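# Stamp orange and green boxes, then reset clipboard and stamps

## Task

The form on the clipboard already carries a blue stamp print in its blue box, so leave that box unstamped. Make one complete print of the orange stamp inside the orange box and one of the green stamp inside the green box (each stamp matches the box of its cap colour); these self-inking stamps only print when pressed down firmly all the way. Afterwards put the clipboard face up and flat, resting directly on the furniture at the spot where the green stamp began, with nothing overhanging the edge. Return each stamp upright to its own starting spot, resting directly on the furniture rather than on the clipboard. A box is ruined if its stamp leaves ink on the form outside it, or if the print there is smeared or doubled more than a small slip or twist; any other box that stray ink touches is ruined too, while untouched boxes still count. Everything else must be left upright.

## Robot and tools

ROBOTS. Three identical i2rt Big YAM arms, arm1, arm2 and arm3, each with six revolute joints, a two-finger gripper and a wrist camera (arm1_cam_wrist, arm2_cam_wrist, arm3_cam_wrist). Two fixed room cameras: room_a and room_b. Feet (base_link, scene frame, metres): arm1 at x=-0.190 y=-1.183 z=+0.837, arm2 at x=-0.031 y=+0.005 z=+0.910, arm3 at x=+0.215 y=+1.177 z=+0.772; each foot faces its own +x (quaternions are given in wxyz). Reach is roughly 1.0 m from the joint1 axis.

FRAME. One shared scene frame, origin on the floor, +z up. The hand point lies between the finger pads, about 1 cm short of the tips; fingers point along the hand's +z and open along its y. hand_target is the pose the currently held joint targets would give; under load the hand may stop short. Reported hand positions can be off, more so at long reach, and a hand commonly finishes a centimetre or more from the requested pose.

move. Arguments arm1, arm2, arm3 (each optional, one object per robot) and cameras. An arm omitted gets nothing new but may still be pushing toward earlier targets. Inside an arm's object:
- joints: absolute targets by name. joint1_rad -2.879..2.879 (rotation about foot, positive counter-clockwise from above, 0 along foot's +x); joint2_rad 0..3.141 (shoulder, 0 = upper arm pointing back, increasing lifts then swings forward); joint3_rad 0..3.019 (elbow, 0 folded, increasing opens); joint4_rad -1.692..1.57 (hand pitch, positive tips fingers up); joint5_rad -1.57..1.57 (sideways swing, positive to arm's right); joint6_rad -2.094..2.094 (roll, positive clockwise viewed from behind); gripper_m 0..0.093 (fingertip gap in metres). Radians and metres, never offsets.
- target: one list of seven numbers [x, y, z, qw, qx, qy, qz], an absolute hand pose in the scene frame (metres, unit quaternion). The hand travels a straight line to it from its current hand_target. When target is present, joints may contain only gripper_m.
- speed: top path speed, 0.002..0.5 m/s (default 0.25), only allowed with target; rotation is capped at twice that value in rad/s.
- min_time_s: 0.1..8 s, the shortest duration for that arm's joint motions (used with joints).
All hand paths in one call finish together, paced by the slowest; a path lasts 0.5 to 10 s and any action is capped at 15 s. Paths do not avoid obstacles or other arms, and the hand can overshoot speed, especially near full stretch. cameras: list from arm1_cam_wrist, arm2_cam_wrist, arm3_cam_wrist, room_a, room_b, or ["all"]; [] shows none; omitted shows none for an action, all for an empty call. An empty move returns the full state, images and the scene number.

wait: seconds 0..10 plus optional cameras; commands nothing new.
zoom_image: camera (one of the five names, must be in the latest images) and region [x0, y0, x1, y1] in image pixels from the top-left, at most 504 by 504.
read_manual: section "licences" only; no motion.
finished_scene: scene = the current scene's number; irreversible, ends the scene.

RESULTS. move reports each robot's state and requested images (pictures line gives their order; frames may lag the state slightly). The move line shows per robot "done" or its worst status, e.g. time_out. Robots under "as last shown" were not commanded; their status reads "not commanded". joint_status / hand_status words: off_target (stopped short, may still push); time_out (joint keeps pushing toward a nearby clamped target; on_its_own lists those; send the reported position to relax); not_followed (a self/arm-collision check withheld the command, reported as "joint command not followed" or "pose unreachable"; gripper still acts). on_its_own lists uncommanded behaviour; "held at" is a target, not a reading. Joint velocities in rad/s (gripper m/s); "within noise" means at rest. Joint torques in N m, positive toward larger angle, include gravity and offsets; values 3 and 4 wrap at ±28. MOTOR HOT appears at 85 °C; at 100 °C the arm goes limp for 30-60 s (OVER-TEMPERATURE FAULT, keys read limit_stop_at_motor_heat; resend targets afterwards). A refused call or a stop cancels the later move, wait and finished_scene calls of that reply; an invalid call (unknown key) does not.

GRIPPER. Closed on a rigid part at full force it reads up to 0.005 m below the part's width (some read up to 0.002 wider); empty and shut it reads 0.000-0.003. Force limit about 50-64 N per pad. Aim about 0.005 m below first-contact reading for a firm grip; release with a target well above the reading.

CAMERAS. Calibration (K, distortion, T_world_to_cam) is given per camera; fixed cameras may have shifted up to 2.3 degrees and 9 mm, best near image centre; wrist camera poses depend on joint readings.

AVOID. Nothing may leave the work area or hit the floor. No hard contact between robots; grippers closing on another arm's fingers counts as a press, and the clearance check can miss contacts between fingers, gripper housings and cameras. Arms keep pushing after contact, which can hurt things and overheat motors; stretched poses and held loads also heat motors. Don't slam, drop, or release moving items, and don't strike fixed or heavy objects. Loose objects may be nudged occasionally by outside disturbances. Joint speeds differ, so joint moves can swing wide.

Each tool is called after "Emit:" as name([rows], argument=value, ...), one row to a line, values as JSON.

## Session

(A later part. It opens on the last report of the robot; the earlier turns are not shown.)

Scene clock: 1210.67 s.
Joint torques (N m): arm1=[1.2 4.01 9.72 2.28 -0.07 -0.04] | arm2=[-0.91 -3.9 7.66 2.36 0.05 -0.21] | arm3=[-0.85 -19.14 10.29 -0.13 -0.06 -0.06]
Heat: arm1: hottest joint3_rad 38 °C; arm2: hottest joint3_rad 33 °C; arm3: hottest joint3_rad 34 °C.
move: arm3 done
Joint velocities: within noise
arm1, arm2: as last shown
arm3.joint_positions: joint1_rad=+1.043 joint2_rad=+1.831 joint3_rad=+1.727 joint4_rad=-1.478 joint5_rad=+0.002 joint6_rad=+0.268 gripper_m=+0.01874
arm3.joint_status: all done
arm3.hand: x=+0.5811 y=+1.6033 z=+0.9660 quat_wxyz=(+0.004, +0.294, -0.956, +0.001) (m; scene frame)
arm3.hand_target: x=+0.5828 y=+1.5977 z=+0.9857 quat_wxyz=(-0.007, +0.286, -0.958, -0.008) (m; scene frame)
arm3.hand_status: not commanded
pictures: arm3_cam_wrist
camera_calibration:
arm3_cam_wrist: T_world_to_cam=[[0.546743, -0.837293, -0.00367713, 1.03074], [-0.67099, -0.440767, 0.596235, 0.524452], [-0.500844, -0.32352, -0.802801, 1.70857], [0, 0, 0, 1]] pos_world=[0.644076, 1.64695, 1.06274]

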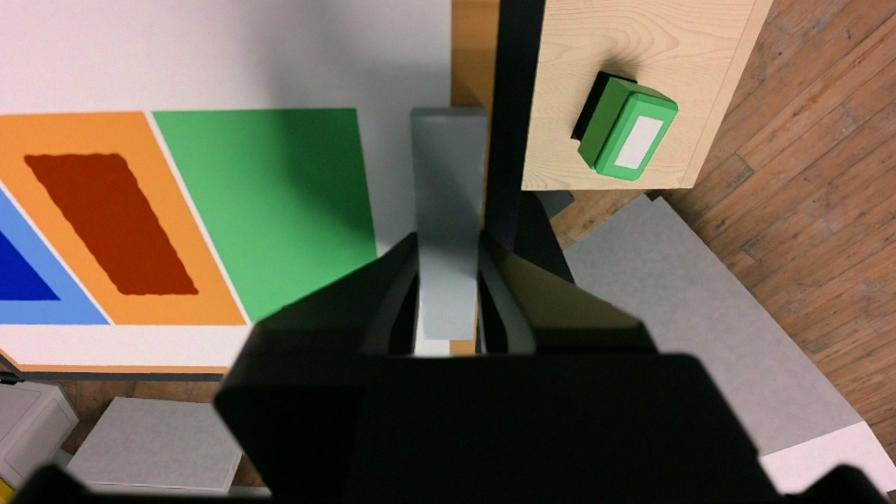

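Emit:
move(arm3={"joints": {"joint2_rad": 2.036, "joint3_rad": 1.416, "joint4_rad": -0.957}, "min_time_s": 2.2}, cameras=["arm3_cam_wrist"])

Emit:
move(arm3={"joints": {"joint2_rad": 2.188, "joint3_rad": 1.387, "joint4_rad": -0.777}, "min_time_s": 1.6}, cameras=["arm3_cam_wrist"])

Scene clock: 1243.70 s.
Joint torques (N m): arm1=[1.2 4.01 9.72 2.29 -0.07 -0.04] | arm2=[-0.79 -3.78 7.68 2.33 0.05 -0.21] | arm3=[-0.67 -16.79 8.36 1.05 -0.03 -0.07]
Heat: arm1: hottest joint3_rad 38 °C; arm2: hottest joint3_rad 33 °C; arm3: hottest joint3_rad 34 °C.
move: arm3 done
Joint velocities: within noise
arm1, arm2: as last shown
arm3.joint_positions: joint1_rad=+1.043 joint2_rad=+2.036 joint3_rad=+1.410 joint4_rad=-0.970 joint5_rad=+0.002 joint6_rad=+0.268 gripper_m=+0.01874
arm3.joint_status: all done
arm3.hand: x=+0.5767 y=+1.5999 z=+0.7415 quat_wxyz=(+0.010, +0.294, -0.956, +0.004) (m; scene frame)
arm3.hand_target: x=+0.5843 y=+1.6014 z=+0.7434 quat_wxyz=(+0.002, +0.286, -0.958, -0.002) (m; scene frame)
arm3.hand_status: not commanded
pictures: arm3_cam_wrist
camera_calibration:
arm3_cam_wrist: T_world_to_cam=[[0.546433, -0.837503, 0.000248167, 1.02724], [-0.665614, -0.434103, 0.607052, 0.632159], [-0.5083, -0.331878, -0.794662, 1.53668], [0, 0, 0, 1]] pos_world=[0.640555, 1.64473, 0.837135]

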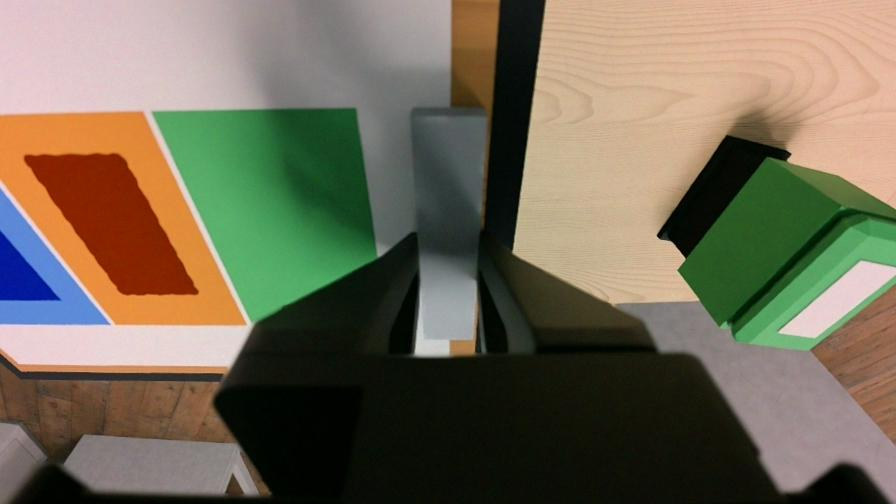

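Scene clock: 1245.73 s.
Joint torques (N m): arm1=[1.2 4.01 9.72 2.28 -0.08 -0.04] | arm2=[-0.97 -3.6 7.62 2.36 0.04 -0.2] | arm3=[-0.15 -16.67 7.13 0.77 -0.07 -0.05]
Heat: arm1: hottest joint3_rad 38 °C; arm2: hottest joint3_rad 33 °C; arm3: hottest joint3_rad 34 °C.
move: arm3 done
Joint velocities: within noise
arm1, arm2: as last shown
arm3.joint_positions: joint1_rad=+1.043 joint2_rad=+2.185 joint3_rad=+1.383 joint4_rad=-0.790 joint5_rad=+0.002 joint6_rad=+0.268 gripper_m=+0.01874
arm3.joint_status: all done
arm3.hand: x=+0.5767 y=+1.6006 z=+0.6529 quat_wxyz=(+0.008, +0.294, -0.956, +0.003) (m; scene frame)
arm3.hand_target: x=+0.5832 y=+1.6010 z=+0.6524 quat_wxyz=(+0.003, +0.286, -0.958, -0.001) (m; scene frame)
arm3.hand_status: not commanded
pictures: arm3_cam_wrist
camera_calibration:
arm3_cam_wrist: T_world_to_cam=[[0.546417, -0.837513, -0.00078101, 1.02856], [-0.667138, -0.435823, 0.604139, 0.691729], [-0.506315, -0.329591, -0.796878, 1.46313], [0, 0, 0, 1]] pos_world=[0.640261, 1.64513, 0.748835]

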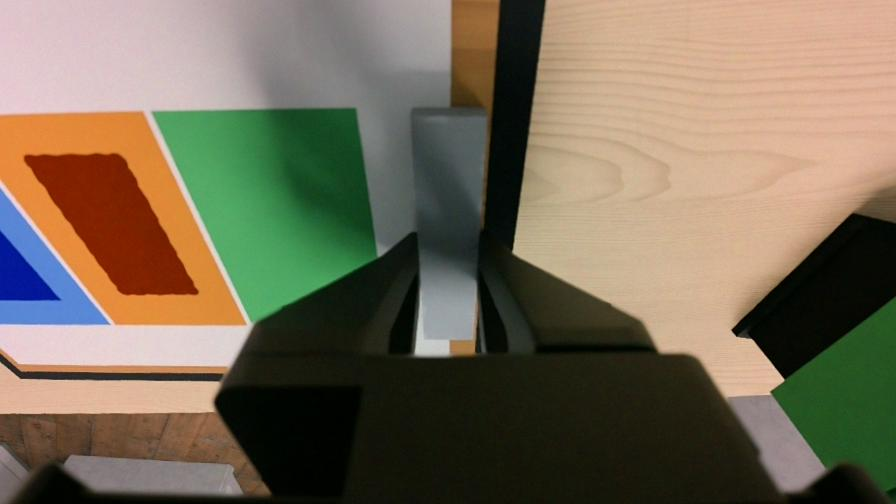

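Emit:
move(arm3={"joints": {"joint2_rad": 2.199, "joint3_rad": 1.387, "joint4_rad": -0.765}, "min_time_s": 0.6})

Emit:
move(arm3={"joints": {"joint2_rad": 2.209, "joint3_rad": 1.387, "joint4_rad": -0.755}, "min_time_s": 0.6})

Emit:
move(arm3={"joints": {"joint2_rad": 2.219, "joint3_rad": 1.387, "joint4_rad": -0.745}, "min_time_s": 0.6})

Emit:
move(arm3={"joints": {"joint2_rad": 2.229, "joint3_rad": 1.387, "joint4_rad": -0.735}, "min_time_s": 0.6})

Scene clock: 1263.87 s.
Joint torques (N m): arm1=[1.2 4.01 9.72 2.28 -0.08 -0.04] | arm2=[-0.62 -3.72 7.62 2.37 0.05 -0.2] | arm3=[-0.5 -16.79 7.28 0.81 -0.06 -0.05]
Heat: arm1: hottest joint3_rad 38 °C; arm2: hottest joint3_rad 33 °C; arm3: hottest joint3_rad 33 °C.
move: arm3 done
Joint velocities: within noise
arm1, arm2: as last shown
arm3.joint_positions: joint1_rad=+1.043 joint2_rad=+2.193 joint3_rad=+1.383 joint4_rad=-0.778 joint5_rad=+0.002 joint6_rad=+0.268 gripper_m=+0.01874
arm3.joint_status: all done
arm3.hand: x=+0.5773 y=+1.6013 z=+0.6486 quat_wxyz=(+0.006, +0.294, -0.956, +0.002) (m; scene frame)
arm3.hand_target: x=+0.5834 y=+1.6012 z=+0.6466 quat_wxyz=(+0.002, +0.286, -0.958, -0.002) (m; scene frame)
arm3.hand_status: not commanded
pictures: none

Scene clock: 1264.83 s.
Joint torques (N m): arm1=[1.2 4.01 9.72 2.29 -0.07 -0.04] | arm2=[-0.67 -3.84 7.66 2.37 0.07 -0.2] | arm3=[-0.73 -17.26 7.12 1.02 -0.07 -0.1]
Heat: arm1: hottest joint3_rad 38 °C; arm2: hottest joint3_rad 33 °C; arm3: hottest joint3_rad 33 °C.
move: arm3 done
Joint velocities: within noise
arm1, arm2: as last shown
arm3.joint_positions: joint1_rad=+1.043 joint2_rad=+2.204 joint3_rad=+1.383 joint4_rad=-0.769 joint5_rad=+0.002 joint6_rad=+0.268 gripper_m=+0.01874
arm3.joint_status: all done
arm3.hand: x=+0.5771 y=+1.6012 z=+0.6430 quat_wxyz=(+0.007, +0.294, -0.956, +0.002) (m; scene frame)
arm3.hand_target: x=+0.5832 y=+1.6011 z=+0.6409 quat_wxyz=(+0.002, +0.286, -0.958, -0.002) (m; scene frame)
arm3.hand_status: not commanded
pictures: none

Scene clock: 1265.73 s.
Joint torques (N m): arm1=[1.2 4.01 9.72 2.29 -0.08 -0.04] | arm2=[-0.79 -3.72 7.61 2.36 0.05 -0.21] | arm3=[-0.09 -16.91 7.19 0.98 -0.01 -0.04]
Heat: arm1: hottest joint3_rad 38 °C; arm2: hottest joint3_rad 33 °C; arm3: hottest joint3_rad 32 °C.
move: arm3 done
Joint velocities: within noise
arm1, arm2: as last shown
arm3.joint_positions: joint1_rad=+1.043 joint2_rad=+2.209 joint3_rad=+1.383 joint4_rad=-0.758 joint5_rad=+0.002 joint6_rad=+0.268 gripper_m=+0.01874
arm3.joint_status: all done
arm3.hand: x=+0.5778 y=+1.6021 z=+0.6399 quat_wxyz=(+0.005, +0.294, -0.956, +0.001) (m; scene frame)
arm3.hand_target: x=+0.5833 y=+1.6011 z=+0.6359 quat_wxyz=(+0.002, +0.286, -0.958, -0.002) (m; scene frame)
arm3.hand_status: not commanded
pictures: none

Scene clock: 1266.63 s.
Joint torques (N m): arm1=[1.14 4.01 9.7 2.28 -0.07 -0.04] | arm2=[-0.91 -3.72 7.54 2.37 0.06 -0.2] | arm3=[-0.5 -16.15 6.97 0.92 -0.01 -0.08]
Heat: arm1: hottest joint3_rad 38 °C; arm2: hottest joint3_rad 33 °C; arm3: hottest joint3_rad 32 °C.
move: arm3 done
Joint velocities: within noise
arm1: as last shown
arm2.joint_positions: joint1_rad=+0.013 joint2_rad=+0.895 joint3_rad=+1.402 joint4_rad=-1.319 joint5_rad=-0.001 joint6_rad=+0.010 gripper_m=+0.04492
arm2.joint_status: not commanded
arm2.hand: x=+0.3092 y=-0.0500 z=+1.3828 quat_wxyz=(-0.368, -0.075, -0.927, +0.022) (m; scene frame)
arm2.hand_target: x=+0.3136 y=-0.0552 z=+1.3835 quat_wxyz=(-0.373, -0.076, -0.924, +0.027) (m; scene frame)
arm2.hand_status: not commanded
arm3.joint_positions: joint1_rad=+1.043 joint2_rad=+2.214 joint3_rad=+1.383 joint4_rad=-0.749 joint5_rad=+0.001 joint6_rad=+0.268 gripper_m=+0.01874
arm3.joint_status: all done
arm3.hand: x=+0.5783 y=+1.6027 z=+0.6373 quat_wxyz=(+0.003, +0.294, -0.956, +0.000) (m; scene frame)
arm3.hand_target: x=+0.5829 y=+1.6008 z=+0.6302 quat_wxyz=(+0.002, +0.286, -0.958, -0.002) (m; scene frame)
arm3.hand_status: not commanded
pictures: none

Emit:
move(arm3={"joints": {"joint2_rad": 2.240, "joint3_rad": 1.387, "joint4_rad": -0.724}, "min_time_s": 0.6})

Emit:
move(arm3={"joints": {"joint2_rad": 2.251, "joint3_rad": 1.386, "joint4_rad": -0.714}, "min_time_s": 0.6}, cameras=["arm3_cam_wrist"])

Scene clock: 1272.00 s.
Joint torques (N m): arm1=[1.2 3.96 9.73 2.29 -0.08 -0.04] | arm2=[-0.73 -3.78 7.64 2.41 0.07 -0.2] | arm3=[0.21 -15.21 6.99 1.24 0.05 -0.09]
Heat: arm1: hottest joint3_rad 38 °C; arm2: hottest joint3_rad 33 °C; arm3: hottest joint3_rad 32 °C.
move: arm3 done
Joint velocities: within noise
arm1.joint_positions: joint1_rad=+0.023 joint2_rad=+0.597 joint3_rad=+1.331 joint4_rad=-1.319 joint5_rad=+0.149 joint6_rad=+0.062 gripper_m=+0.09396
arm1.joint_status: not commanded
arm1.hand: x=-0.4150 y=-1.1212 z=+1.3581 quat_wxyz=(-0.083, +0.869, -0.126, -0.472) (m; scene frame)
arm1.hand_target: x=-0.4125 y=-1.1215 z=+1.3724 quat_wxyz=(-0.083, +0.861, -0.127, -0.486) (m; scene frame)
arm1.hand_status: not commanded
arm2: as last shown
arm3.joint_positions: joint1_rad=+1.042 joint2_rad=+2.217 joint3_rad=+1.383 joint4_rad=-0.745 joint5_rad=+0.000 joint6_rad=+0.268 gripper_m=+0.01874
arm3.joint_status: all done
arm3.hand: x=+0.5788 y=+1.6029 z=+0.6360 quat_wxyz=(+0.003, +0.293, -0.956, -0.001) (m; scene frame)
arm3.hand_target: x=+0.5829 y=+1.6006 z=+0.6243 quat_wxyz=(+0.002, +0.286, -0.958, -0.002) (m; scene frame)
arm3.hand_status: not commanded
pictures: none

Scene clock: 1272.90 s.
Joint torques (N m): arm1=[1.2 4.01 9.72 2.28 -0.08 -0.03] | arm2=[-0.85 -3.72 7.6 2.41 0.03 -0.21] | arm3=[0.21 -14.68 6.91 1.68 0.04 -0.08]
Heat: arm1: hottest joint3_rad 38 °C; arm2: hottest joint3_rad 33 °C; arm3: hottest joint3_rad 32 °C.
move: arm3 done
Joint velocities: within noise
arm1, arm2: as last shown
arm3.joint_positions: joint1_rad=+1.042 joint2_rad=+2.217 joint3_rad=+1.383 joint4_rad=-0.745 joint5_rad=+0.000 joint6_rad=+0.268 gripper_m=+0.01874
arm3.joint_status: all done
arm3.hand: x=+0.5787 y=+1.6028 z=+0.6356 quat_wxyz=(+0.003, +0.293, -0.956, -0.001) (m; scene frame)
arm3.hand_target: x=+0.5821 y=+1.5997 z=+0.6181 quat_wxyz=(+0.003, +0.286, -0.958, -0.001) (m; scene frame)
arm3.hand_status: not commanded
pictures: arm3_cam_wrist
camera_calibration:
arm3_cam_wrist: T_world_to_cam=[[0.545427, -0.838131, -0.00677905, 1.03459], [-0.671843, -0.442019, 0.594345, 0.723317], [-0.501136, -0.319617, -0.804181, 1.43677], [0, 0, 0, 1]] pos_world=[0.641678, 1.64606, 0.732538]

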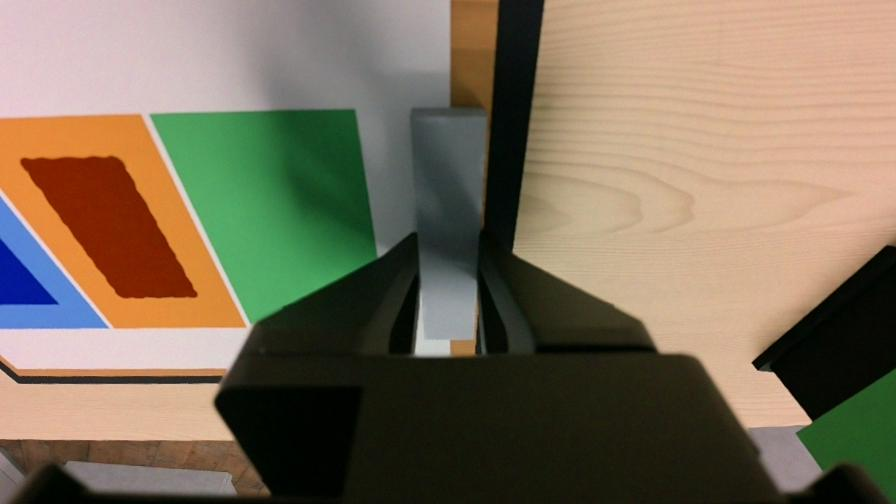

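Emit:
move(arm3={"joints": {"gripper_m": 0.045}})

Emit:
move(arm3={"joints": {"joint2_rad": 2.06, "joint3_rad": 1.46, "joint4_rad": -0.96}, "min_time_s": 1.4}, cameras=["arm3_cam_wrist"])

Scene clock: 1279.97 s.
Joint torques (N m): arm1=[1.2 4.01 9.72 2.28 -0.07 -0.04] | arm2=[-0.73 -3.78 7.61 2.39 0.06 -0.2] | arm3=[0.09 -14.56 7.05 1.18 -0.01 -0.06]
Heat: arm1: hottest joint3_rad 38 °C; arm2: hottest joint3_rad 33 °C; arm3: hottest joint3_rad 32 °C.
move: arm3 done
Joint velocities: within noise
arm1, arm2: as last shown
arm3.joint_positions: joint1_rad=+1.040 joint2_rad=+2.217 joint3_rad=+1.383 joint4_rad=-0.733 joint5_rad=+0.002 joint6_rad=+0.268 gripper_m=+0.04485
arm3.joint_status: all done
arm3.hand: x=+0.5819 y=+1.6041 z=+0.6356 quat_wxyz=(-0.003, +0.292, -0.956, -0.004) (m; scene frame)
arm3.hand_target: x=+0.5819 y=+1.5998 z=+0.6182 quat_wxyz=(+0.003, +0.286, -0.958, -0.001) (m; scene frame)
arm3.hand_status: not commanded
pictures: none

Scene clock: 1281.83 s.
Joint torques (N m): arm1=[1.2 4.01 9.72 2.28 -0.07 -0.04] | arm2=[-0.85 -3.9 7.6 2.39 0.04 -0.2] | arm3=[0.26 -19.31 11.15 0.1 0 -0.1]
Heat: arm1: hottest joint3_rad 38 °C; arm2: hottest joint3_rad 33 °C; arm3: hottest joint3_rad 32 °C.
move: arm3 done
Joint velocities: within noise
arm1, arm2: as last shown
arm3.joint_positions: joint1_rad=+1.040 joint2_rad=+2.085 joint3_rad=+1.421 joint4_rad=-0.949 joint5_rad=+0.001 joint6_rad=+0.269 gripper_m=+0.04496
arm3.joint_status: all done
arm3.hand: x=+0.5791 y=+1.6002 z=+0.7182 quat_wxyz=(+0.017, +0.292, -0.956, +0.008) (m; scene frame)
arm3.hand_target: x=+0.5946 y=+1.6134 z=+0.7439 quat_wxyz=(-0.005, +0.286, -0.958, -0.006) (m; scene frame)
arm3.hand_status: not commanded
pictures: arm3_cam_wrist
camera_calibration:
arm3_cam_wrist: T_world_to_cam=[[0.543014, -0.839714, 0.00407073, 1.02895], [-0.660013, -0.423801, 0.620303, 0.618715], [-0.519152, -0.33952, -0.784351, 1.53058], [0, 0, 0, 1]] pos_world=[0.64423, 1.6459, 0.812536]

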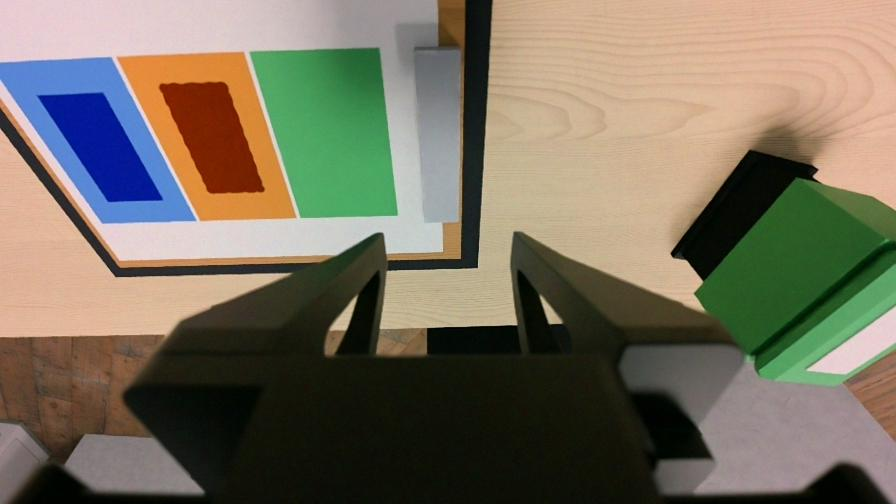

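Emit:
move(arm3={"joints": {"joint2_rad": 1.88, "joint3_rad": 1.56, "joint4_rad": -1.205}, "min_time_s": 1.4})

Emit:
move(arm3={"joints": {"joint1_rad": 0.704, "joint2_rad": 1.71, "joint3_rad": 1.268, "joint4_rad": -1.103, "joint6_rad": 0.17, "gripper_m": 0.093}, "min_time_s": 2}, cameras=["arm3_cam_wrist"])

Scene clock: 1312.87 s.
Joint torques (N m): arm1=[1.14 3.96 9.72 2.28 -0.08 -0.04] | arm2=[-0.97 -3.9 7.64 2.36 0.05 -0.21] | arm3=[-0.15 -18.32 13.07 0.17 -0.03 -0.03]
Heat: arm1: hottest joint3_rad 38 °C; arm2: hottest joint3_rad 33 °C; arm3: hottest joint3_rad 34 °C.
move: arm3 done
Joint velocities: within noise
arm1, arm2: as last shown
arm3.joint_positions: joint1_rad=+1.040 joint2_rad=+1.900 joint3_rad=+1.515 joint4_rad=-1.194 joint5_rad=+0.001 joint6_rad=+0.269 gripper_m=+0.04496
arm3.joint_status: all done
arm3.hand: x=+0.5813 y=+1.6018 z=+0.8501 quat_wxyz=(+0.003, +0.292, -0.956, -0.001) (m; scene frame)
arm3.hand_target: x=+0.5935 y=+1.6110 z=+0.8775 quat_wxyz=(-0.020, +0.286, -0.958, -0.016) (m; scene frame)
arm3.hand_status: not commanded
pictures: none

Scene clock: 1315.30 s.
Joint torques (N m): arm1=[1.2 4.01 9.73 2.28 -0.08 -0.04] | arm2=[-0.73 -3.72 7.64 2.41 0.05 -0.19] | arm3=[-0.38 -16.15 8.54 0.91 0.01 -0.18]
Heat: arm1: hottest joint3_rad 38 °C; arm2: hottest joint3_rad 33 °C; arm3: hottest joint3_rad 34 °C.
move: arm3 done
Joint velocities: within noise
arm1, arm2: as last shown
arm3.joint_positions: joint1_rad=+0.712 joint2_rad=+1.736 joint3_rad=+1.269 joint4_rad=-1.116 joint5_rad=+0.001 joint6_rad=+0.178 gripper_m=+0.09293
arm3.joint_status: all done
arm3.hand: x=+0.6372 y=+1.4251 z=+0.8465 quat_wxyz=(+0.005, +0.177, -0.984, -0.001) (m; scene frame)
arm3.hand_target: x=+0.6427 y=+1.4238 z=+0.8583 quat_wxyz=(-0.012, +0.177, -0.984, -0.008) (m; scene frame)
arm3.hand_status: not commanded
pictures: arm3_cam_wrist
camera_calibration:
arm3_cam_wrist: T_world_to_cam=[[0.330267, -0.943866, -0.0064541, 1.14263], [-0.754746, -0.268186, 0.598694, 0.36013], [-0.566818, -0.192857, -0.800952, 1.43726], [0, 0, 0, 1]] pos_world=[0.709098, 1.45225, 0.94294]

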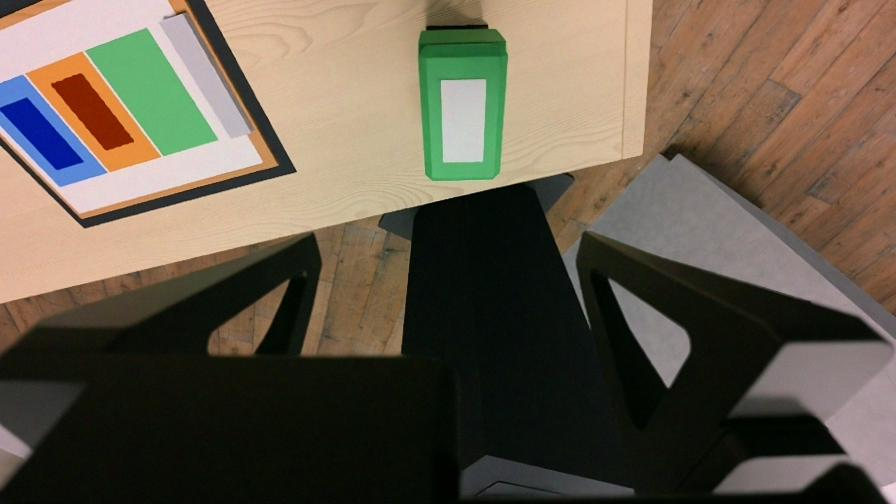

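Emit:
move(arm3={"joints": {"joint1_rad": 0.685, "joint2_rad": 1.86, "joint3_rad": 1.207, "joint4_rad": -0.925, "joint6_rad": 0.138}, "min_time_s": 1.3}, cameras=["arm3_cam_wrist"])

Scene clock: 1344.73 s.
Joint torques (N m): arm1=[1.14 4.07 9.73 2.28 -0.08 -0.04] | arm2=[-0.85 -4.01 7.64 2.37 0.04 -0.21] | arm3=[-1.08 -13.33 7.92 0.83 0 -0.26]
Heat: arm1: hottest joint3_rad 38 °C; arm2: hottest joint3_rad 33 °C; arm3: hottest joint3_rad 33 °C.
move: arm3 done
Joint velocities: within noise
arm1, arm2: as last shown
arm3.joint_positions: joint1_rad=+0.698 joint2_rad=+1.849 joint3_rad=+1.207 joint4_rad=-0.938 joint5_rad=+0.001 joint6_rad=+0.146 gripper_m=+0.09293
arm3.joint_status: all done
arm3.hand: x=+0.6451 y=+1.4222 z=+0.7725 quat_wxyz=(+0.005, +0.186, -0.983, -0.001) (m; scene frame)
arm3.hand_target: x=+0.6498 y=+1.4179 z=+0.7675 quat_wxyz=(+0.003, +0.183, -0.983, -0.002) (m; scene frame)
arm3.hand_status: not commanded
pictures: arm3_cam_wrist
camera_calibration:
arm3_cam_wrist: T_world_to_cam=[[0.34749, -0.937657, -0.00711478, 1.11745], [-0.750627, -0.28271, 0.597188, 0.428867], [-0.561969, -0.202177, -0.80207, 1.3929], [0, 0, 0, 1]] pos_world=[0.716383, 1.45064, 0.86904]

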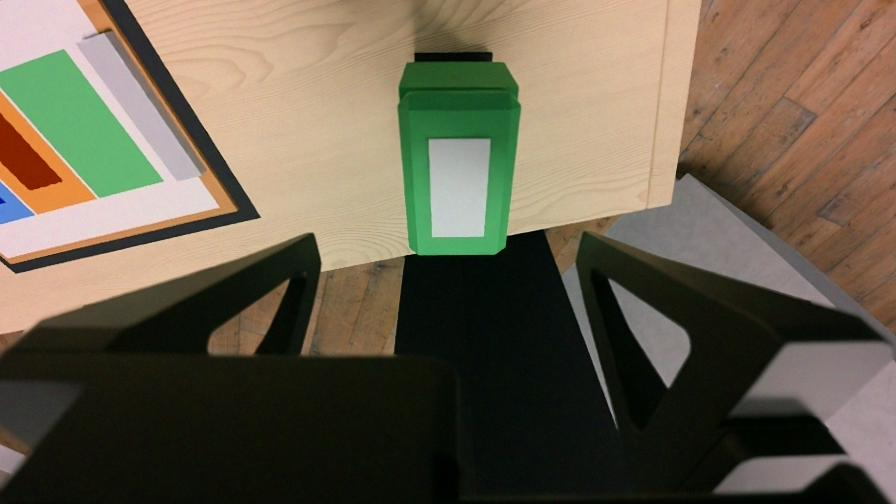

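Emit:
move(arm3={"joints": {"joint1_rad": 0.676, "joint2_rad": 1.981, "joint3_rad": 1.152, "joint4_rad": -0.745}, "min_time_s": 1.4}, cameras=["arm3_cam_wrist"])

Scene clock: 1356.73 s.
Joint torques (N m): arm1=[1.2 4.01 9.73 2.28 -0.08 -0.04] | arm2=[-0.56 -3.72 7.65 2.39 0.05 -0.2] | arm3=[-0.73 -13.74 6.76 0.92 -0.02 -0.2]
Heat: arm1: hottest joint3_rad 38 °C; arm2: hottest joint3_rad 33 °C; arm3: hottest joint3_rad 33 °C.
move: arm3 done
Joint velocities: within noise
arm1: as last shown
arm2.joint_positions: joint1_rad=+0.013 joint2_rad=+0.895 joint3_rad=+1.402 joint4_rad=-1.319 joint5_rad=-0.001 joint6_rad=+0.010 gripper_m=+0.04492
arm2.joint_status: not commanded
arm2.hand: x=+0.3092 y=-0.0500 z=+1.3828 quat_wxyz=(-0.368, -0.075, -0.927, +0.022) (m; scene frame)
arm2.hand_target: x=+0.3136 y=-0.0552 z=+1.3835 quat_wxyz=(-0.373, -0.076, -0.924, +0.027) (m; scene frame)
arm2.hand_status: not commanded
arm3.joint_positions: joint1_rad=+0.689 joint2_rad=+1.969 joint3_rad=+1.152 joint4_rad=-0.758 joint5_rad=+0.001 joint6_rad=+0.146 gripper_m=+0.09293
arm3.joint_status: all done
arm3.hand: x=+0.6448 y=+1.4176 z=+0.7000 quat_wxyz=(+0.002, +0.181, -0.983, -0.002) (m; scene frame)
arm3.hand_target: x=+0.6482 y=+1.4125 z=+0.6944 quat_wxyz=(+0.002, +0.179, -0.984, -0.003) (m; scene frame)
arm3.hand_status: not commanded
pictures: arm3_cam_wrist
camera_calibration:
arm3_cam_wrist: T_world_to_cam=[[0.339204, -0.940678, -0.00806046, 1.12295], [-0.756064, -0.277711, 0.592658, 0.47007], [-0.559739, -0.194938, -0.805414, 1.32439], [0, 0, 0, 1]] pos_world=[0.715804, 1.44506, 0.797139]

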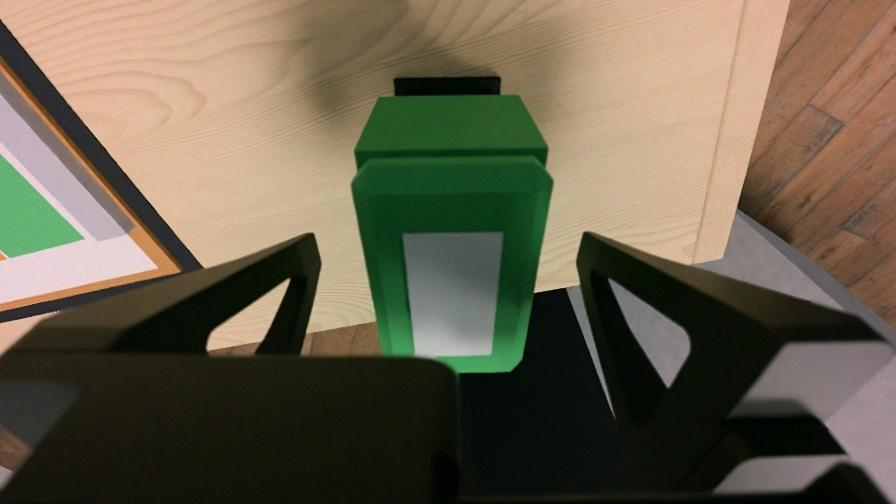

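Emit:
move(arm3={"joints": {"gripper_m": 0.041}}, cameras=["arm3_cam_wrist"])

Scene clock: 1360.30 s.
Joint torques (N m): arm1=[1.2 4.01 9.72 2.28 -0.08 -0.04] | arm2=[-0.79 -3.72 7.62 2.35 0.05 -0.2] | arm3=[-0.44 -13.57 6.74 0.92 -0.01 -0.19]
Heat: arm1: hottest joint3_rad 38 °C; arm2: hottest joint3_rad 33 °C; arm3: hottest joint3_rad 32 °C.
move: arm3 off_target
Joint velocities: within noise
arm1.joint_positions: joint1_rad=+0.023 joint2_rad=+0.597 joint3_rad=+1.331 joint4_rad=-1.319 joint5_rad=+0.149 joint6_rad=+0.062 gripper_m=+0.09396
arm1.joint_status: not commanded
arm1.hand: x=-0.4150 y=-1.1212 z=+1.3581 quat_wxyz=(-0.083, +0.869, -0.126, -0.472) (m; scene frame)
arm1.hand_target: x=-0.4125 y=-1.1215 z=+1.3724 quat_wxyz=(-0.083, +0.861, -0.127, -0.486) (m; scene frame)
arm1.hand_status: not commanded
arm2: as last shown
arm3.joint_positions: joint1_rad=+0.688 joint2_rad=+1.969 joint3_rad=+1.152 joint4_rad=-0.758 joint5_rad=+0.001 joint6_rad=+0.145 gripper_m=+0.04935
arm3.joint_status: gripper_m off_target (ended at +0.04938, target +0.04100)
arm3.hand: x=+0.6451 y=+1.4170 z=+0.7000 quat_wxyz=(+0.002, +0.181, -0.983, -0.002) (m; scene frame)
arm3.hand_target: x=+0.6483 y=+1.4124 z=+0.6944 quat_wxyz=(+0.001, +0.179, -0.984, -0.003) (m; scene frame)
arm3.hand_status: not commanded
pictures: arm3_cam_wrist
camera_calibration:
arm3_cam_wrist: T_world_to_cam=[[0.338919, -0.940784, -0.00772297, 1.12247], [-0.756234, -0.2773, 0.592633, 0.469706], [-0.559681, -0.195014, -0.805435, 1.32454], [0, 0, 0, 1]] pos_world=[0.716104, 1.44455, 0.797139]

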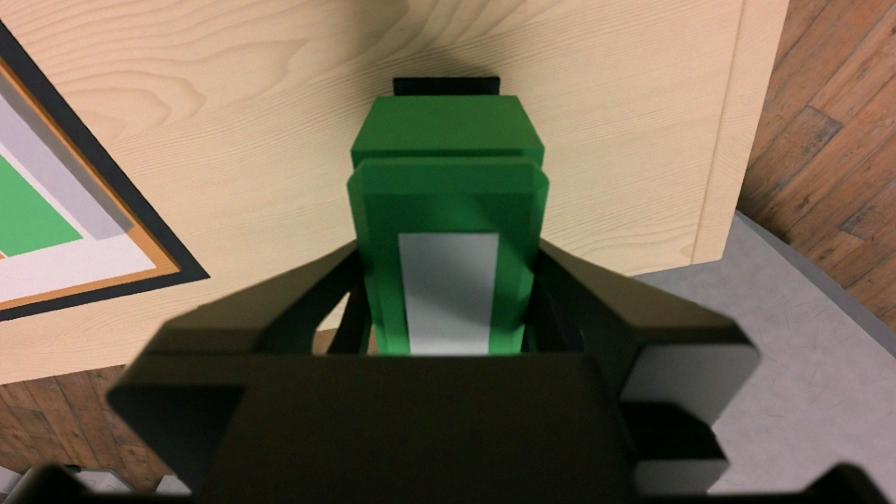

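Emit:
move(arm3={"joints": {"joint2_rad": 1.78, "joint3_rad": 1.265, "joint4_rad": -1.005}, "min_time_s": 1.4})

Emit:
move(arm3={"joints": {"joint1_rad": 1.130, "joint2_rad": 2.03, "joint3_rad": 1.55, "joint4_rad": -1.069, "joint6_rad": 0.371}, "min_time_s": 2}, cameras=["arm3_cam_wrist"])

Scene clock: 1387.77 s.
Joint torques (N m): arm1=[1.2 4.01 9.73 2.28 -0.08 -0.04] | arm2=[-0.85 -3.78 7.62 2.36 0.04 -0.19] | arm3=[-0.44 -16.62 12.3 0.16 -0.06 -0.21]
Heat: arm1: hottest joint3_rad 38 °C; arm2: hottest joint3_rad 33 °C; arm3: hottest joint3_rad 31 °C.
move: arm3 done
Joint velocities: within noise
arm1, arm2: as last shown
arm3.joint_positions: joint1_rad=+0.688 joint2_rad=+1.808 joint3_rad=+1.218 joint4_rad=-0.994 joint5_rad=+0.001 joint6_rad=+0.145 gripper_m=+0.04935
arm3.joint_status: all done
arm3.hand: x=+0.6447 y=+1.4161 z=+0.7955 quat_wxyz=(+0.006, +0.181, -0.983, -0.001) (m; scene frame)
arm3.hand_target: x=+0.6657 y=+1.4208 z=+0.8244 quat_wxyz=(-0.024, +0.179, -0.984, -0.011) (m; scene frame)
arm3.hand_status: not commanded
pictures: none

Scene clock: 1390.37 s.
Joint torques (N m): arm1=[1.2 3.96 9.73 2.28 -0.08 -0.04] | arm2=[-0.56 -3.6 7.64 2.41 0.06 -0.21] | arm3=[1.49 -16.79 13.16 0.03 0.06 -0.07]
Heat: arm1: hottest joint3_rad 38 °C; arm2: hottest joint3_rad 33 °C; arm3: hottest joint3_rad 32 °C.
move: arm3 done
Joint velocities: within noise
arm1, arm2: as last shown
arm3.joint_positions: joint1_rad=+1.129 joint2_rad=+2.024 joint3_rad=+1.498 joint4_rad=-1.058 joint5_rad=+0.000 joint6_rad=+0.363 gripper_m=+0.04935
arm3.joint_status: all done
arm3.hand: x=+0.5508 y=+1.6456 z=+0.7765 quat_wxyz=(+0.005, +0.289, -0.957, +0.000) (m; scene frame)
arm3.hand_target: x=+0.5612 y=+1.6614 z=+0.7906 quat_wxyz=(-0.009, +0.286, -0.958, -0.010) (m; scene frame)
arm3.hand_status: not commanded
pictures: arm3_cam_wrist
camera_calibration:
arm3_cam_wrist: T_world_to_cam=[[0.538371, -0.842697, -0.00430102, 1.0961], [-0.674251, -0.433807, 0.59766, 0.625004], [-0.505512, -0.318863, -0.801738, 1.54909], [0, 0, 0, 1]] pos_world=[0.61438, 1.68876, 0.873137]

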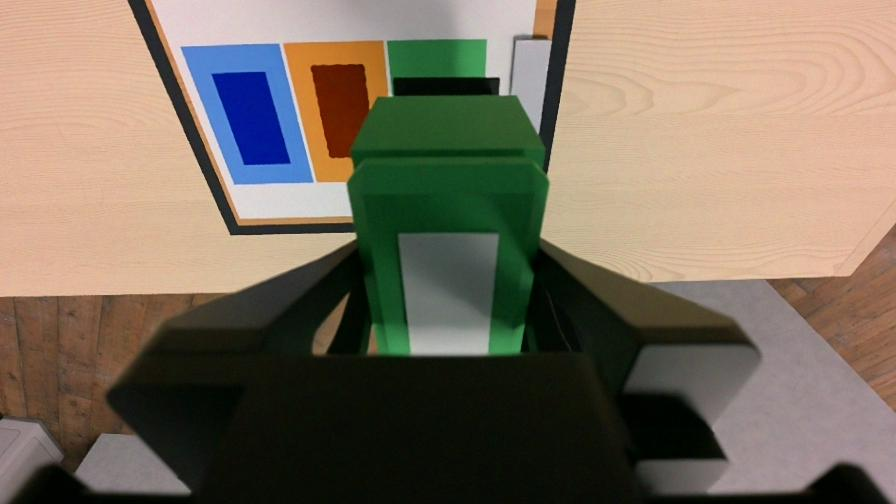

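Emit:
move(arm3={"joints": {"joint1_rad": 1.150, "joint2_rad": 2.116, "joint3_rad": 1.461, "joint4_rad": -0.922, "joint6_rad": 0.340}, "min_time_s": 1.3}, cameras=["arm3_cam_wrist"])

Scene clock: 1430.27 s.
Joint torques (N m): arm1=[1.2 3.96 9.72 2.28 -0.08 -0.03] | arm2=[-0.62 -3.66 7.61 2.36 0.05 -0.21] | arm3=[1.61 -17.26 8.18 0.92 0.07 -0.22]
Heat: arm1: hottest joint3_rad 38 °C; arm2: hottest joint3_rad 33 °C; arm3: hottest joint3_rad 35 °C.
move: arm3 done
Joint velocities: within noise
arm1, arm2: as last shown
arm3.joint_positions: joint1_rad=+1.138 joint2_rad=+2.113 joint3_rad=+1.456 joint4_rad=-0.934 joint5_rad=+0.000 joint6_rad=+0.347 gripper_m=+0.04935
arm3.joint_status: all done
arm3.hand: x=+0.5446 y=+1.6469 z=+0.7137 quat_wxyz=(+0.007, +0.301, -0.953, +0.003) (m; scene frame)
arm3.hand_target: x=+0.5417 y=+1.6546 z=+0.7136 quat_wxyz=(+0.002, +0.311, -0.951, -0.002) (m; scene frame)
arm3.hand_status: not commanded
pictures: arm3_cam_wrist
camera_calibration:
arm3_cam_wrist: T_world_to_cam=[[0.559433, -0.828873, -0.0018287, 1.06421], [-0.660601, -0.447191, 0.603014, 0.669702], [-0.50064, -0.336138, -0.797728, 1.51885], [0, 0, 0, 1]] pos_world=[0.607449, 1.69212, 0.809736]

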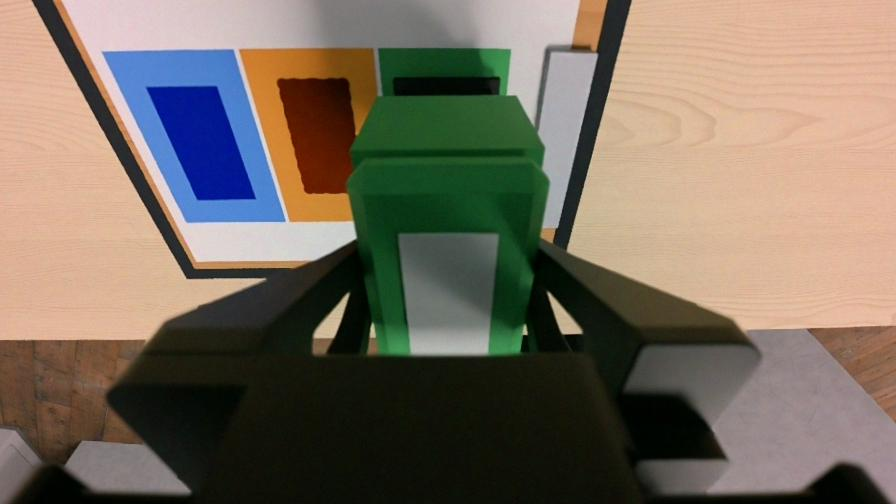

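Emit:
move(arm3={"joints": {"joint2_rad": 2.121, "joint3_rad": 1.461, "joint4_rad": -0.897}, "min_time_s": 0.9}, cameras=["arm3_cam_wrist"])

Scene clock: 1457.67 s.
Joint torques (N m): arm1=[1.2 4.07 9.72 2.29 -0.07 -0.04] | arm2=[-0.73 -3.84 7.61 2.4 0.05 -0.21] | arm3=[1.73 -17.55 8.06 0.84 0.04 -0.21]
Heat: arm1: hottest joint3_rad 38 °C; arm2: hottest joint3_rad 33 °C; arm3: hottest joint3_rad 32 °C.
move: arm3 done
Joint velocities: within noise
arm1, arm2: as last shown
arm3.joint_positions: joint1_rad=+1.138 joint2_rad=+2.113 joint3_rad=+1.456 joint4_rad=-0.910 joint5_rad=+0.000 joint6_rad=+0.347 gripper_m=+0.04935
arm3.joint_status: all done
arm3.hand: x=+0.5480 y=+1.6518 z=+0.7136 quat_wxyz=(-0.002, +0.301, -0.954, -0.005) (m; scene frame)
arm3.hand_target: x=+0.5446 y=+1.6589 z=+0.7108 quat_wxyz=(-0.006, +0.310, -0.951, -0.008) (m; scene frame)
arm3.hand_status: not commanded
pictures: arm3_cam_wrist
camera_calibration:
arm3_cam_wrist: T_world_to_cam=[[0.559427, -0.828813, -0.0104891, 1.07247], [-0.668843, -0.458853, 0.584896, 0.710941], [-0.489582, -0.320191, -0.811041, 1.49933], [0, 0, 0, 1]] pos_world=[0.609582, 1.69517, 0.81144]

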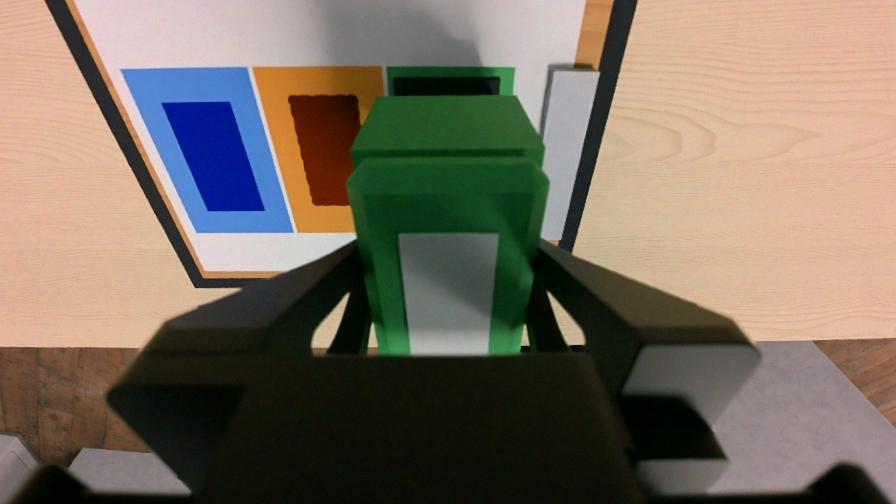

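Emit:
move(arm3={"joints": {"joint2_rad": 2.131, "joint3_rad": 1.460, "joint4_rad": -0.893}, "min_time_s": 0.7})

Emit:
move(arm3={"joints": {"joint2_rad": 2.139, "joint3_rad": 1.458, "joint4_rad": -0.889}, "min_time_s": 0.7}, cameras=["arm3_cam_wrist"])

Scene clock: 1481.30 s.
Joint torques (N m): arm1=[1.2 4.01 9.72 2.28 -0.08 -0.04] | arm2=[-1.03 -3.78 7.62 2.39 0.06 -0.21] | arm3=[1.73 -16.85 7.98 0.77 0.04 -0.18]
Heat: arm1: hottest joint3_rad 38 °C; arm2: hottest joint3_rad 33 °C; arm3: hottest joint3_rad 32 °C.
move: arm3 done
Joint velocities: within noise
arm1, arm2: as last shown
arm3.joint_positions: joint1_rad=+1.138 joint2_rad=+2.124 joint3_rad=+1.456 joint4_rad=-0.906 joint5_rad=+0.000 joint6_rad=+0.347 gripper_m=+0.04935
arm3.joint_status: all done
arm3.hand: x=+0.5475 y=+1.6510 z=+0.7079 quat_wxyz=(+0.000, +0.301, -0.954, -0.003) (m; scene frame)
arm3.hand_target: x=+0.5438 y=+1.6578 z=+0.7048 quat_wxyz=(-0.003, +0.310, -0.951, -0.005) (m; scene frame)
arm3.hand_status: not commanded
pictures: none

Scene clock: 1482.30 s.
Joint torques (N m): arm1=[1.2 4.01 9.72 2.28 -0.08 -0.04] | arm2=[-0.97 -3.84 7.66 2.39 0.05 -0.19] | arm3=[1.08 -15.97 7.94 0.99 0.02 -0.21]
Heat: arm1: hottest joint3_rad 38 °C; arm2: hottest joint3_rad 33 °C; arm3: hottest joint3_rad 32 °C.
move: arm3 done
Joint velocities: within noise
arm1, arm2: as last shown
arm3.joint_positions: joint1_rad=+1.138 joint2_rad=+2.124 joint3_rad=+1.456 joint4_rad=-0.905 joint5_rad=+0.000 joint6_rad=+0.347 gripper_m=+0.04935
arm3.joint_status: all done
arm3.hand: x=+0.5475 y=+1.6510 z=+0.7077 quat_wxyz=(+0.000, +0.301, -0.953, -0.003) (m; scene frame)
arm3.hand_target: x=+0.5429 y=+1.6564 z=+0.6999 quat_wxyz=(-0.001, +0.310, -0.951, -0.004) (m; scene frame)
arm3.hand_status: not commanded
pictures: arm3_cam_wrist
camera_calibration:
arm3_cam_wrist: T_world_to_cam=[[0.559749, -0.828621, -0.00826822, 1.07001], [-0.666605, -0.456186, 0.589518, 0.704731], [-0.492259, -0.32447, -0.807713, 1.50009], [0, 0, 0, 1]] pos_world=[0.609273, 1.69486, 0.805038]

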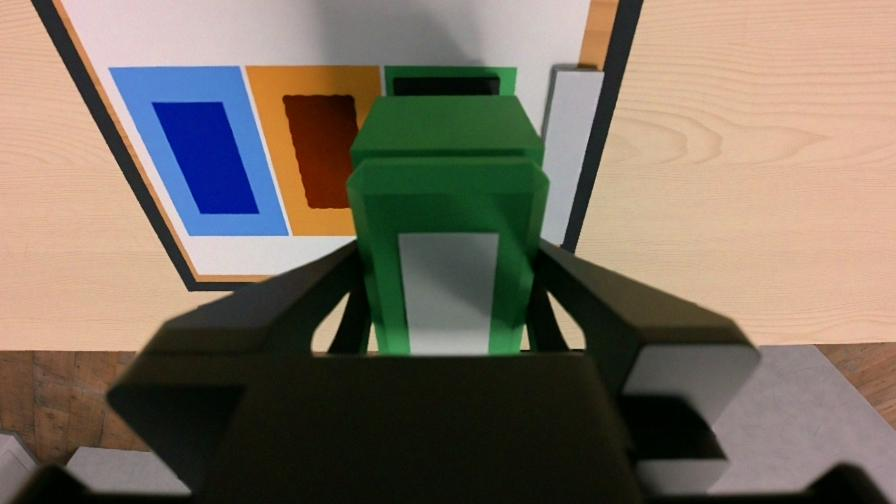

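Emit:
move(arm3={"joints": {"gripper_m": 0.093}})

Emit:
move(arm3={"joints": {"joint2_rad": 1.983, "joint3_rad": 1.555, "joint4_rad": -1.093}, "min_time_s": 1.4}, cameras=["arm3_cam_wrist"])

Emit:
move(arm3={"joints": {"gripper_m": 0.0}}, cameras=["arm3_cam_wrist"])

Scene clock: 1509.10 s.
Joint torques (N m): arm1=[1.2 4.01 9.72 2.29 -0.08 -0.04] | arm2=[-0.79 -3.78 7.58 2.41 0.04 -0.2] | arm3=[2.2 -16.62 7.84 0.96 0.07 -0.22]
Heat: arm1: hottest joint3_rad 38 °C; arm2: hottest joint3_rad 33 °C; arm3: hottest joint3_rad 31 °C.
move: arm3 done
Joint velocities: within noise
arm1: as last shown
arm2.joint_positions: joint1_rad=+0.013 joint2_rad=+0.895 joint3_rad=+1.402 joint4_rad=-1.319 joint5_rad=-0.001 joint6_rad=+0.010 gripper_m=+0.04492
arm2.joint_status: not commanded
arm2.hand: x=+0.3092 y=-0.0500 z=+1.3828 quat_wxyz=(-0.368, -0.075, -0.927, +0.022) (m; scene frame)
arm2.hand_target: x=+0.3136 y=-0.0552 z=+1.3835 quat_wxyz=(-0.373, -0.076, -0.924, +0.027) (m; scene frame)
arm2.hand_status: not commanded
arm3.joint_positions: joint1_rad=+1.138 joint2_rad=+2.124 joint3_rad=+1.456 joint4_rad=-0.902 joint5_rad=+0.000 joint6_rad=+0.347 gripper_m=+0.09289
arm3.joint_status: all done
arm3.hand: x=+0.5479 y=+1.6516 z=+0.7075 quat_wxyz=(-0.001, +0.301, -0.953, -0.004) (m; scene frame)
arm3.hand_target: x=+0.5428 y=+1.6564 z=+0.6998 quat_wxyz=(-0.001, +0.310, -0.951, -0.004) (m; scene frame)
arm3.hand_status: not commanded
pictures: none

Scene clock: 1510.97 s.
Joint torques (N m): arm1=[1.2 4.01 9.72 2.29 -0.08 -0.04] | arm2=[-0.91 -3.84 7.62 2.36 0.06 -0.18] | arm3=[2.14 -19.25 12.46 -0.05 0.03 -0.19]
Heat: arm1: hottest joint3_rad 38 °C; arm2: hottest joint3_rad 33 °C; arm3: hottest joint3_rad 31 °C.
move: arm3 done
Joint velocities: within noise
arm1.joint_positions: joint1_rad=+0.023 joint2_rad=+0.597 joint3_rad=+1.331 joint4_rad=-1.319 joint5_rad=+0.149 joint6_rad=+0.062 gripper_m=+0.09396
arm1.joint_status: not commanded
arm1.hand: x=-0.4150 y=-1.1212 z=+1.3581 quat_wxyz=(-0.083, +0.869, -0.126, -0.472) (m; scene frame)
arm1.hand_target: x=-0.4125 y=-1.1215 z=+1.3724 quat_wxyz=(-0.083, +0.861, -0.127, -0.486) (m; scene frame)
arm1.hand_status: not commanded
arm2: as last shown
arm3.joint_positions: joint1_rad=+1.138 joint2_rad=+2.008 joint3_rad=+1.511 joint4_rad=-1.082 joint5_rad=+0.000 joint6_rad=+0.347 gripper_m=+0.09296
arm3.joint_status: all done
arm3.hand: x=+0.5471 y=+1.6498 z=+0.7897 quat_wxyz=(+0.003, +0.301, -0.953, -0.001) (m; scene frame)
arm3.hand_target: x=+0.5519 y=+1.6686 z=+0.8192 quat_wxyz=(-0.020, +0.310, -0.950, -0.019) (m; scene frame)
arm3.hand_status: not commanded
pictures: arm3_cam_wrist
camera_calibration:
arm3_cam_wrist: T_world_to_cam=[[0.559746, -0.828643, -0.00595803, 1.06817], [-0.66438, -0.45306, 0.59442, 0.645403], [-0.495262, -0.328766, -0.804132, 1.57165], [0, 0, 0, 1]] pos_world=[0.609264, 1.69425, 0.886537]

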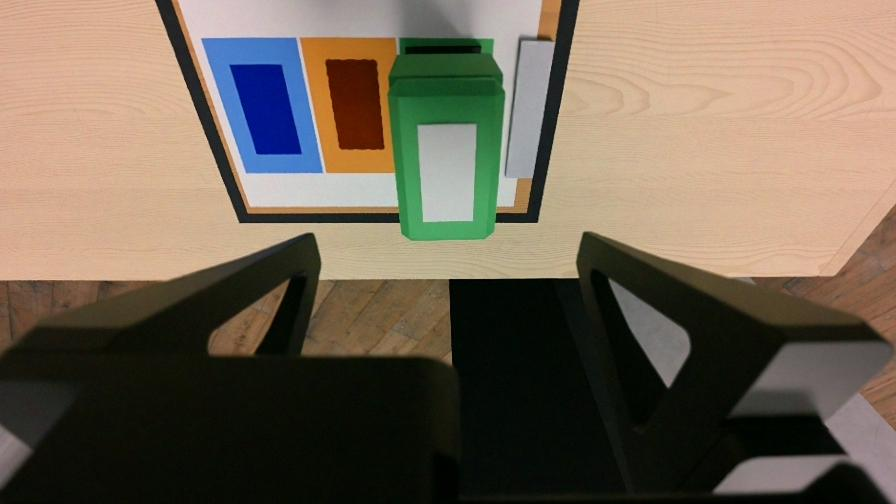

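Scene clock: 1511.80 s.
Joint torques (N m): arm1=[1.2 4.01 9.73 2.29 -0.08 -0.04] | arm2=[-0.97 -3.9 7.64 2.36 0.05 -0.2] | arm3=[1.67 -19.19 12.53 0.16 0 -0.19]
Heat: arm1: hottest joint3_rad 38 °C; arm2: hottest joint3_rad 33 °C; arm3: hottest joint3_rad 31 °C.
move: arm3 done
Joint velocities: within noise
arm1, arm2: as last shown
arm3.joint_positions: joint1_rad=+1.138 joint2_rad=+2.008 joint3_rad=+1.511 joint4_rad=-1.082 joint5_rad=+0.000 joint6_rad=+0.347 gripper_m=+0.00038
arm3.joint_status: all done
arm3.hand: x=+0.5471 y=+1.6498 z=+0.7897 quat_wxyz=(+0.003, +0.301, -0.953, -0.001) (m; scene frame)
arm3.hand_target: x=+0.5519 y=+1.6686 z=+0.8192 quat_wxyz=(-0.020, +0.310, -0.950, -0.019) (m; scene frame)
arm3.hand_status: not commanded
pictures: arm3_cam_wrist
camera_calibration:
arm3_cam_wrist: T_world_to_cam=[[0.559746, -0.828643, -0.00595803, 1.06817], [-0.66438, -0.45306, 0.59442, 0.645403], [-0.495262, -0.328766, -0.804132, 1.57165], [0, 0, 0, 1]] pos_world=[0.609264, 1.69425, 0.886537]

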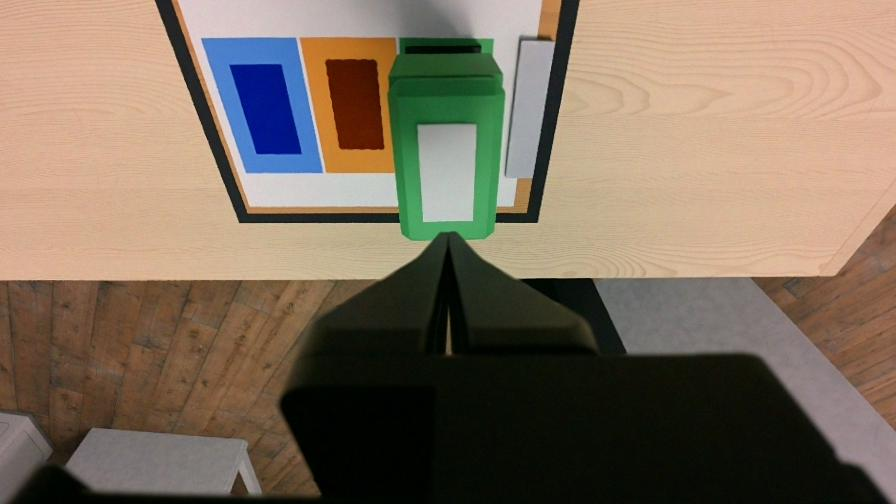

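Emit:
move(arm3={"joints": {"joint2_rad": 2.062, "joint3_rad": 1.479, "joint4_rad": -0.992}, "min_time_s": 1.0}, cameras=["arm3_cam_wrist"])

Scene clock: 1536.90 s.
Joint torques (N m): arm1=[1.14 4.07 9.72 2.28 -0.08 -0.04] | arm2=[-0.73 -3.78 7.65 2.37 0.04 -0.2] | arm3=[1.32 -17.26 8.44 0.9 0.03 -0.23]
Heat: arm1: hottest joint3_rad 38 °C; arm2: hottest joint3_rad 33 °C; arm3: hottest joint3_rad 33 °C.
move: arm3 done
Joint velocities: within noise
arm1, arm2: as last shown
arm3.joint_positions: joint1_rad=+1.138 joint2_rad=+2.055 joint3_rad=+1.477 joint4_rad=-1.005 joint5_rad=+0.000 joint6_rad=+0.347 gripper_m=+0.00034
arm3.joint_status: all done
arm3.hand: x=+0.5458 y=+1.6482 z=+0.7522 quat_wxyz=(+0.004, +0.301, -0.953, +0.000) (m; scene frame)
arm3.hand_target: x=+0.5420 y=+1.6548 z=+0.7492 quat_wxyz=(+0.001, +0.310, -0.951, -0.002) (m; scene frame)
arm3.hand_status: not commanded
pictures: arm3_cam_wrist
camera_calibration:
arm3_cam_wrist: T_world_to_cam=[[0.559746, -0.828651, -0.00464807, 1.06639], [-0.663048, -0.451233, 0.597291, 0.660145], [-0.497043, -0.33125, -0.802011, 1.54384], [0, 0, 0, 1]] pos_world=[0.608159, 1.69294, 0.848837]

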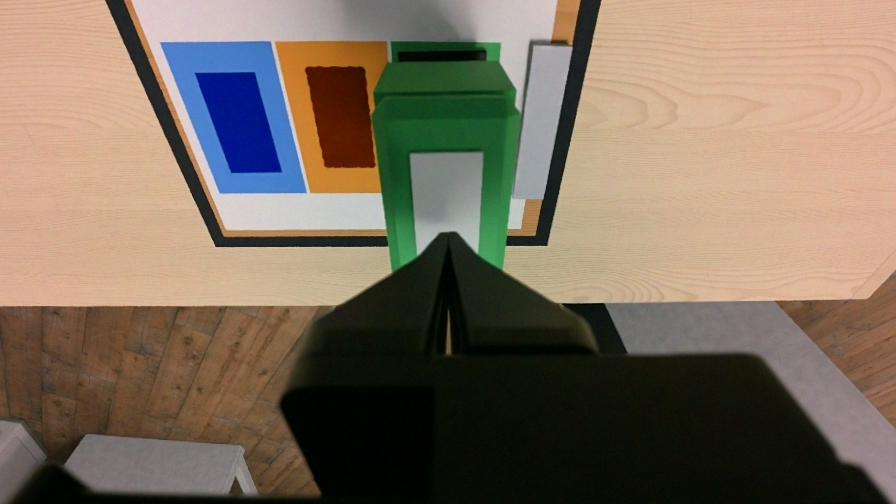

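Emit:
move(arm3={"joints": {"joint2_rad": 2.086, "joint3_rad": 1.469, "joint4_rad": -0.957}, "min_time_s": 0.8})

Emit:
move(arm3={"joints": {"joint2_rad": 2.27, "joint3_rad": 1.385, "joint4_rad": -0.88}, "min_time_s": 2.5}, cameras=["arm3_cam_wrist"])

Scene clock: 1557.47 s.
Joint torques (N m): arm1=[1.2 4.01 9.72 2.28 -0.08 -0.04] | arm2=[-1.08 -3.9 7.69 2.43 0.05 -0.2] | arm3=[1.9 -16.21 7.88 0.99 -0.02 -0.19]
Heat: arm1: hottest joint3_rad 38 °C; arm2: hottest joint3_rad 33 °C; arm3: hottest joint3_rad 33 °C.
move: arm3 done
Joint velocities: within noise
arm1, arm2: as last shown
arm3.joint_positions: joint1_rad=+1.138 joint2_rad=+2.073 joint3_rad=+1.469 joint4_rad=-0.970 joint5_rad=+0.000 joint6_rad=+0.347 gripper_m=+0.00034
arm3.joint_status: all done
arm3.hand: x=+0.5471 y=+1.6502 z=+0.7398 quat_wxyz=(+0.001, +0.301, -0.953, -0.002) (m; scene frame)
arm3.hand_target: x=+0.5421 y=+1.6550 z=+0.7328 quat_wxyz=(+0.001, +0.310, -0.951, -0.003) (m; scene frame)
arm3.hand_status: not commanded
pictures: none

Scene clock: 1562.50 s.
Joint torques (N m): arm1=[1.2 4.01 9.72 2.28 -0.07 -0.04] | arm2=[-0.73 -3.9 7.6 2.3 0.04 -0.21] | arm3=[1.55 -4.78 2.32 1.17 0.03 -0.19]
Heat: arm1: hottest joint3_rad 38 °C; arm2: hottest joint3_rad 33 °C; arm3: hottest joint3_rad 32 °C.
move: arm3 time_out
Joint velocities: within noise
arm1, arm2: as last shown
arm3.joint_positions: joint1_rad=+1.138 joint2_rad=+2.123 joint3_rad=+1.445 joint4_rad=-0.901 joint5_rad=+0.000 joint6_rad=+0.347 gripper_m=+0.00034
arm3.joint_status: joint2_rad time_out (moved +0.050 of +0.197); the others done
arm3.on_its_own: joint2_rad reads +2.123 and still pushes toward +2.270 since a time_out
arm3.hand: x=+0.5451 y=+1.6477 z=+0.7050 quat_wxyz=(+0.003, +0.301, -0.953, -0.001) (m; scene frame)
arm3.hand_target: x=+0.5043 y=+1.6007 z=+0.6125 quat_wxyz=(+0.076, +0.309, -0.946, +0.056) (m; scene frame)
arm3.hand_status: not commanded
pictures: arm3_cam_wrist
camera_calibration:
arm3_cam_wrist: T_world_to_cam=[[0.559736, -0.828647, -0.00625302, 1.06722], [-0.664614, -0.453416, 0.593887, 0.694539], [-0.494958, -0.328264, -0.804524, 1.50119], [0, 0, 0, 1]] pos_world=[0.607265, 1.69205, 0.801938]

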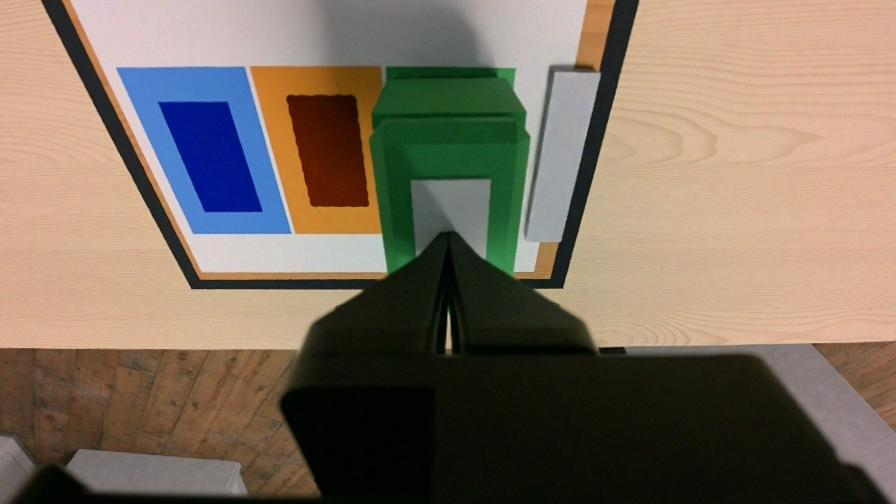

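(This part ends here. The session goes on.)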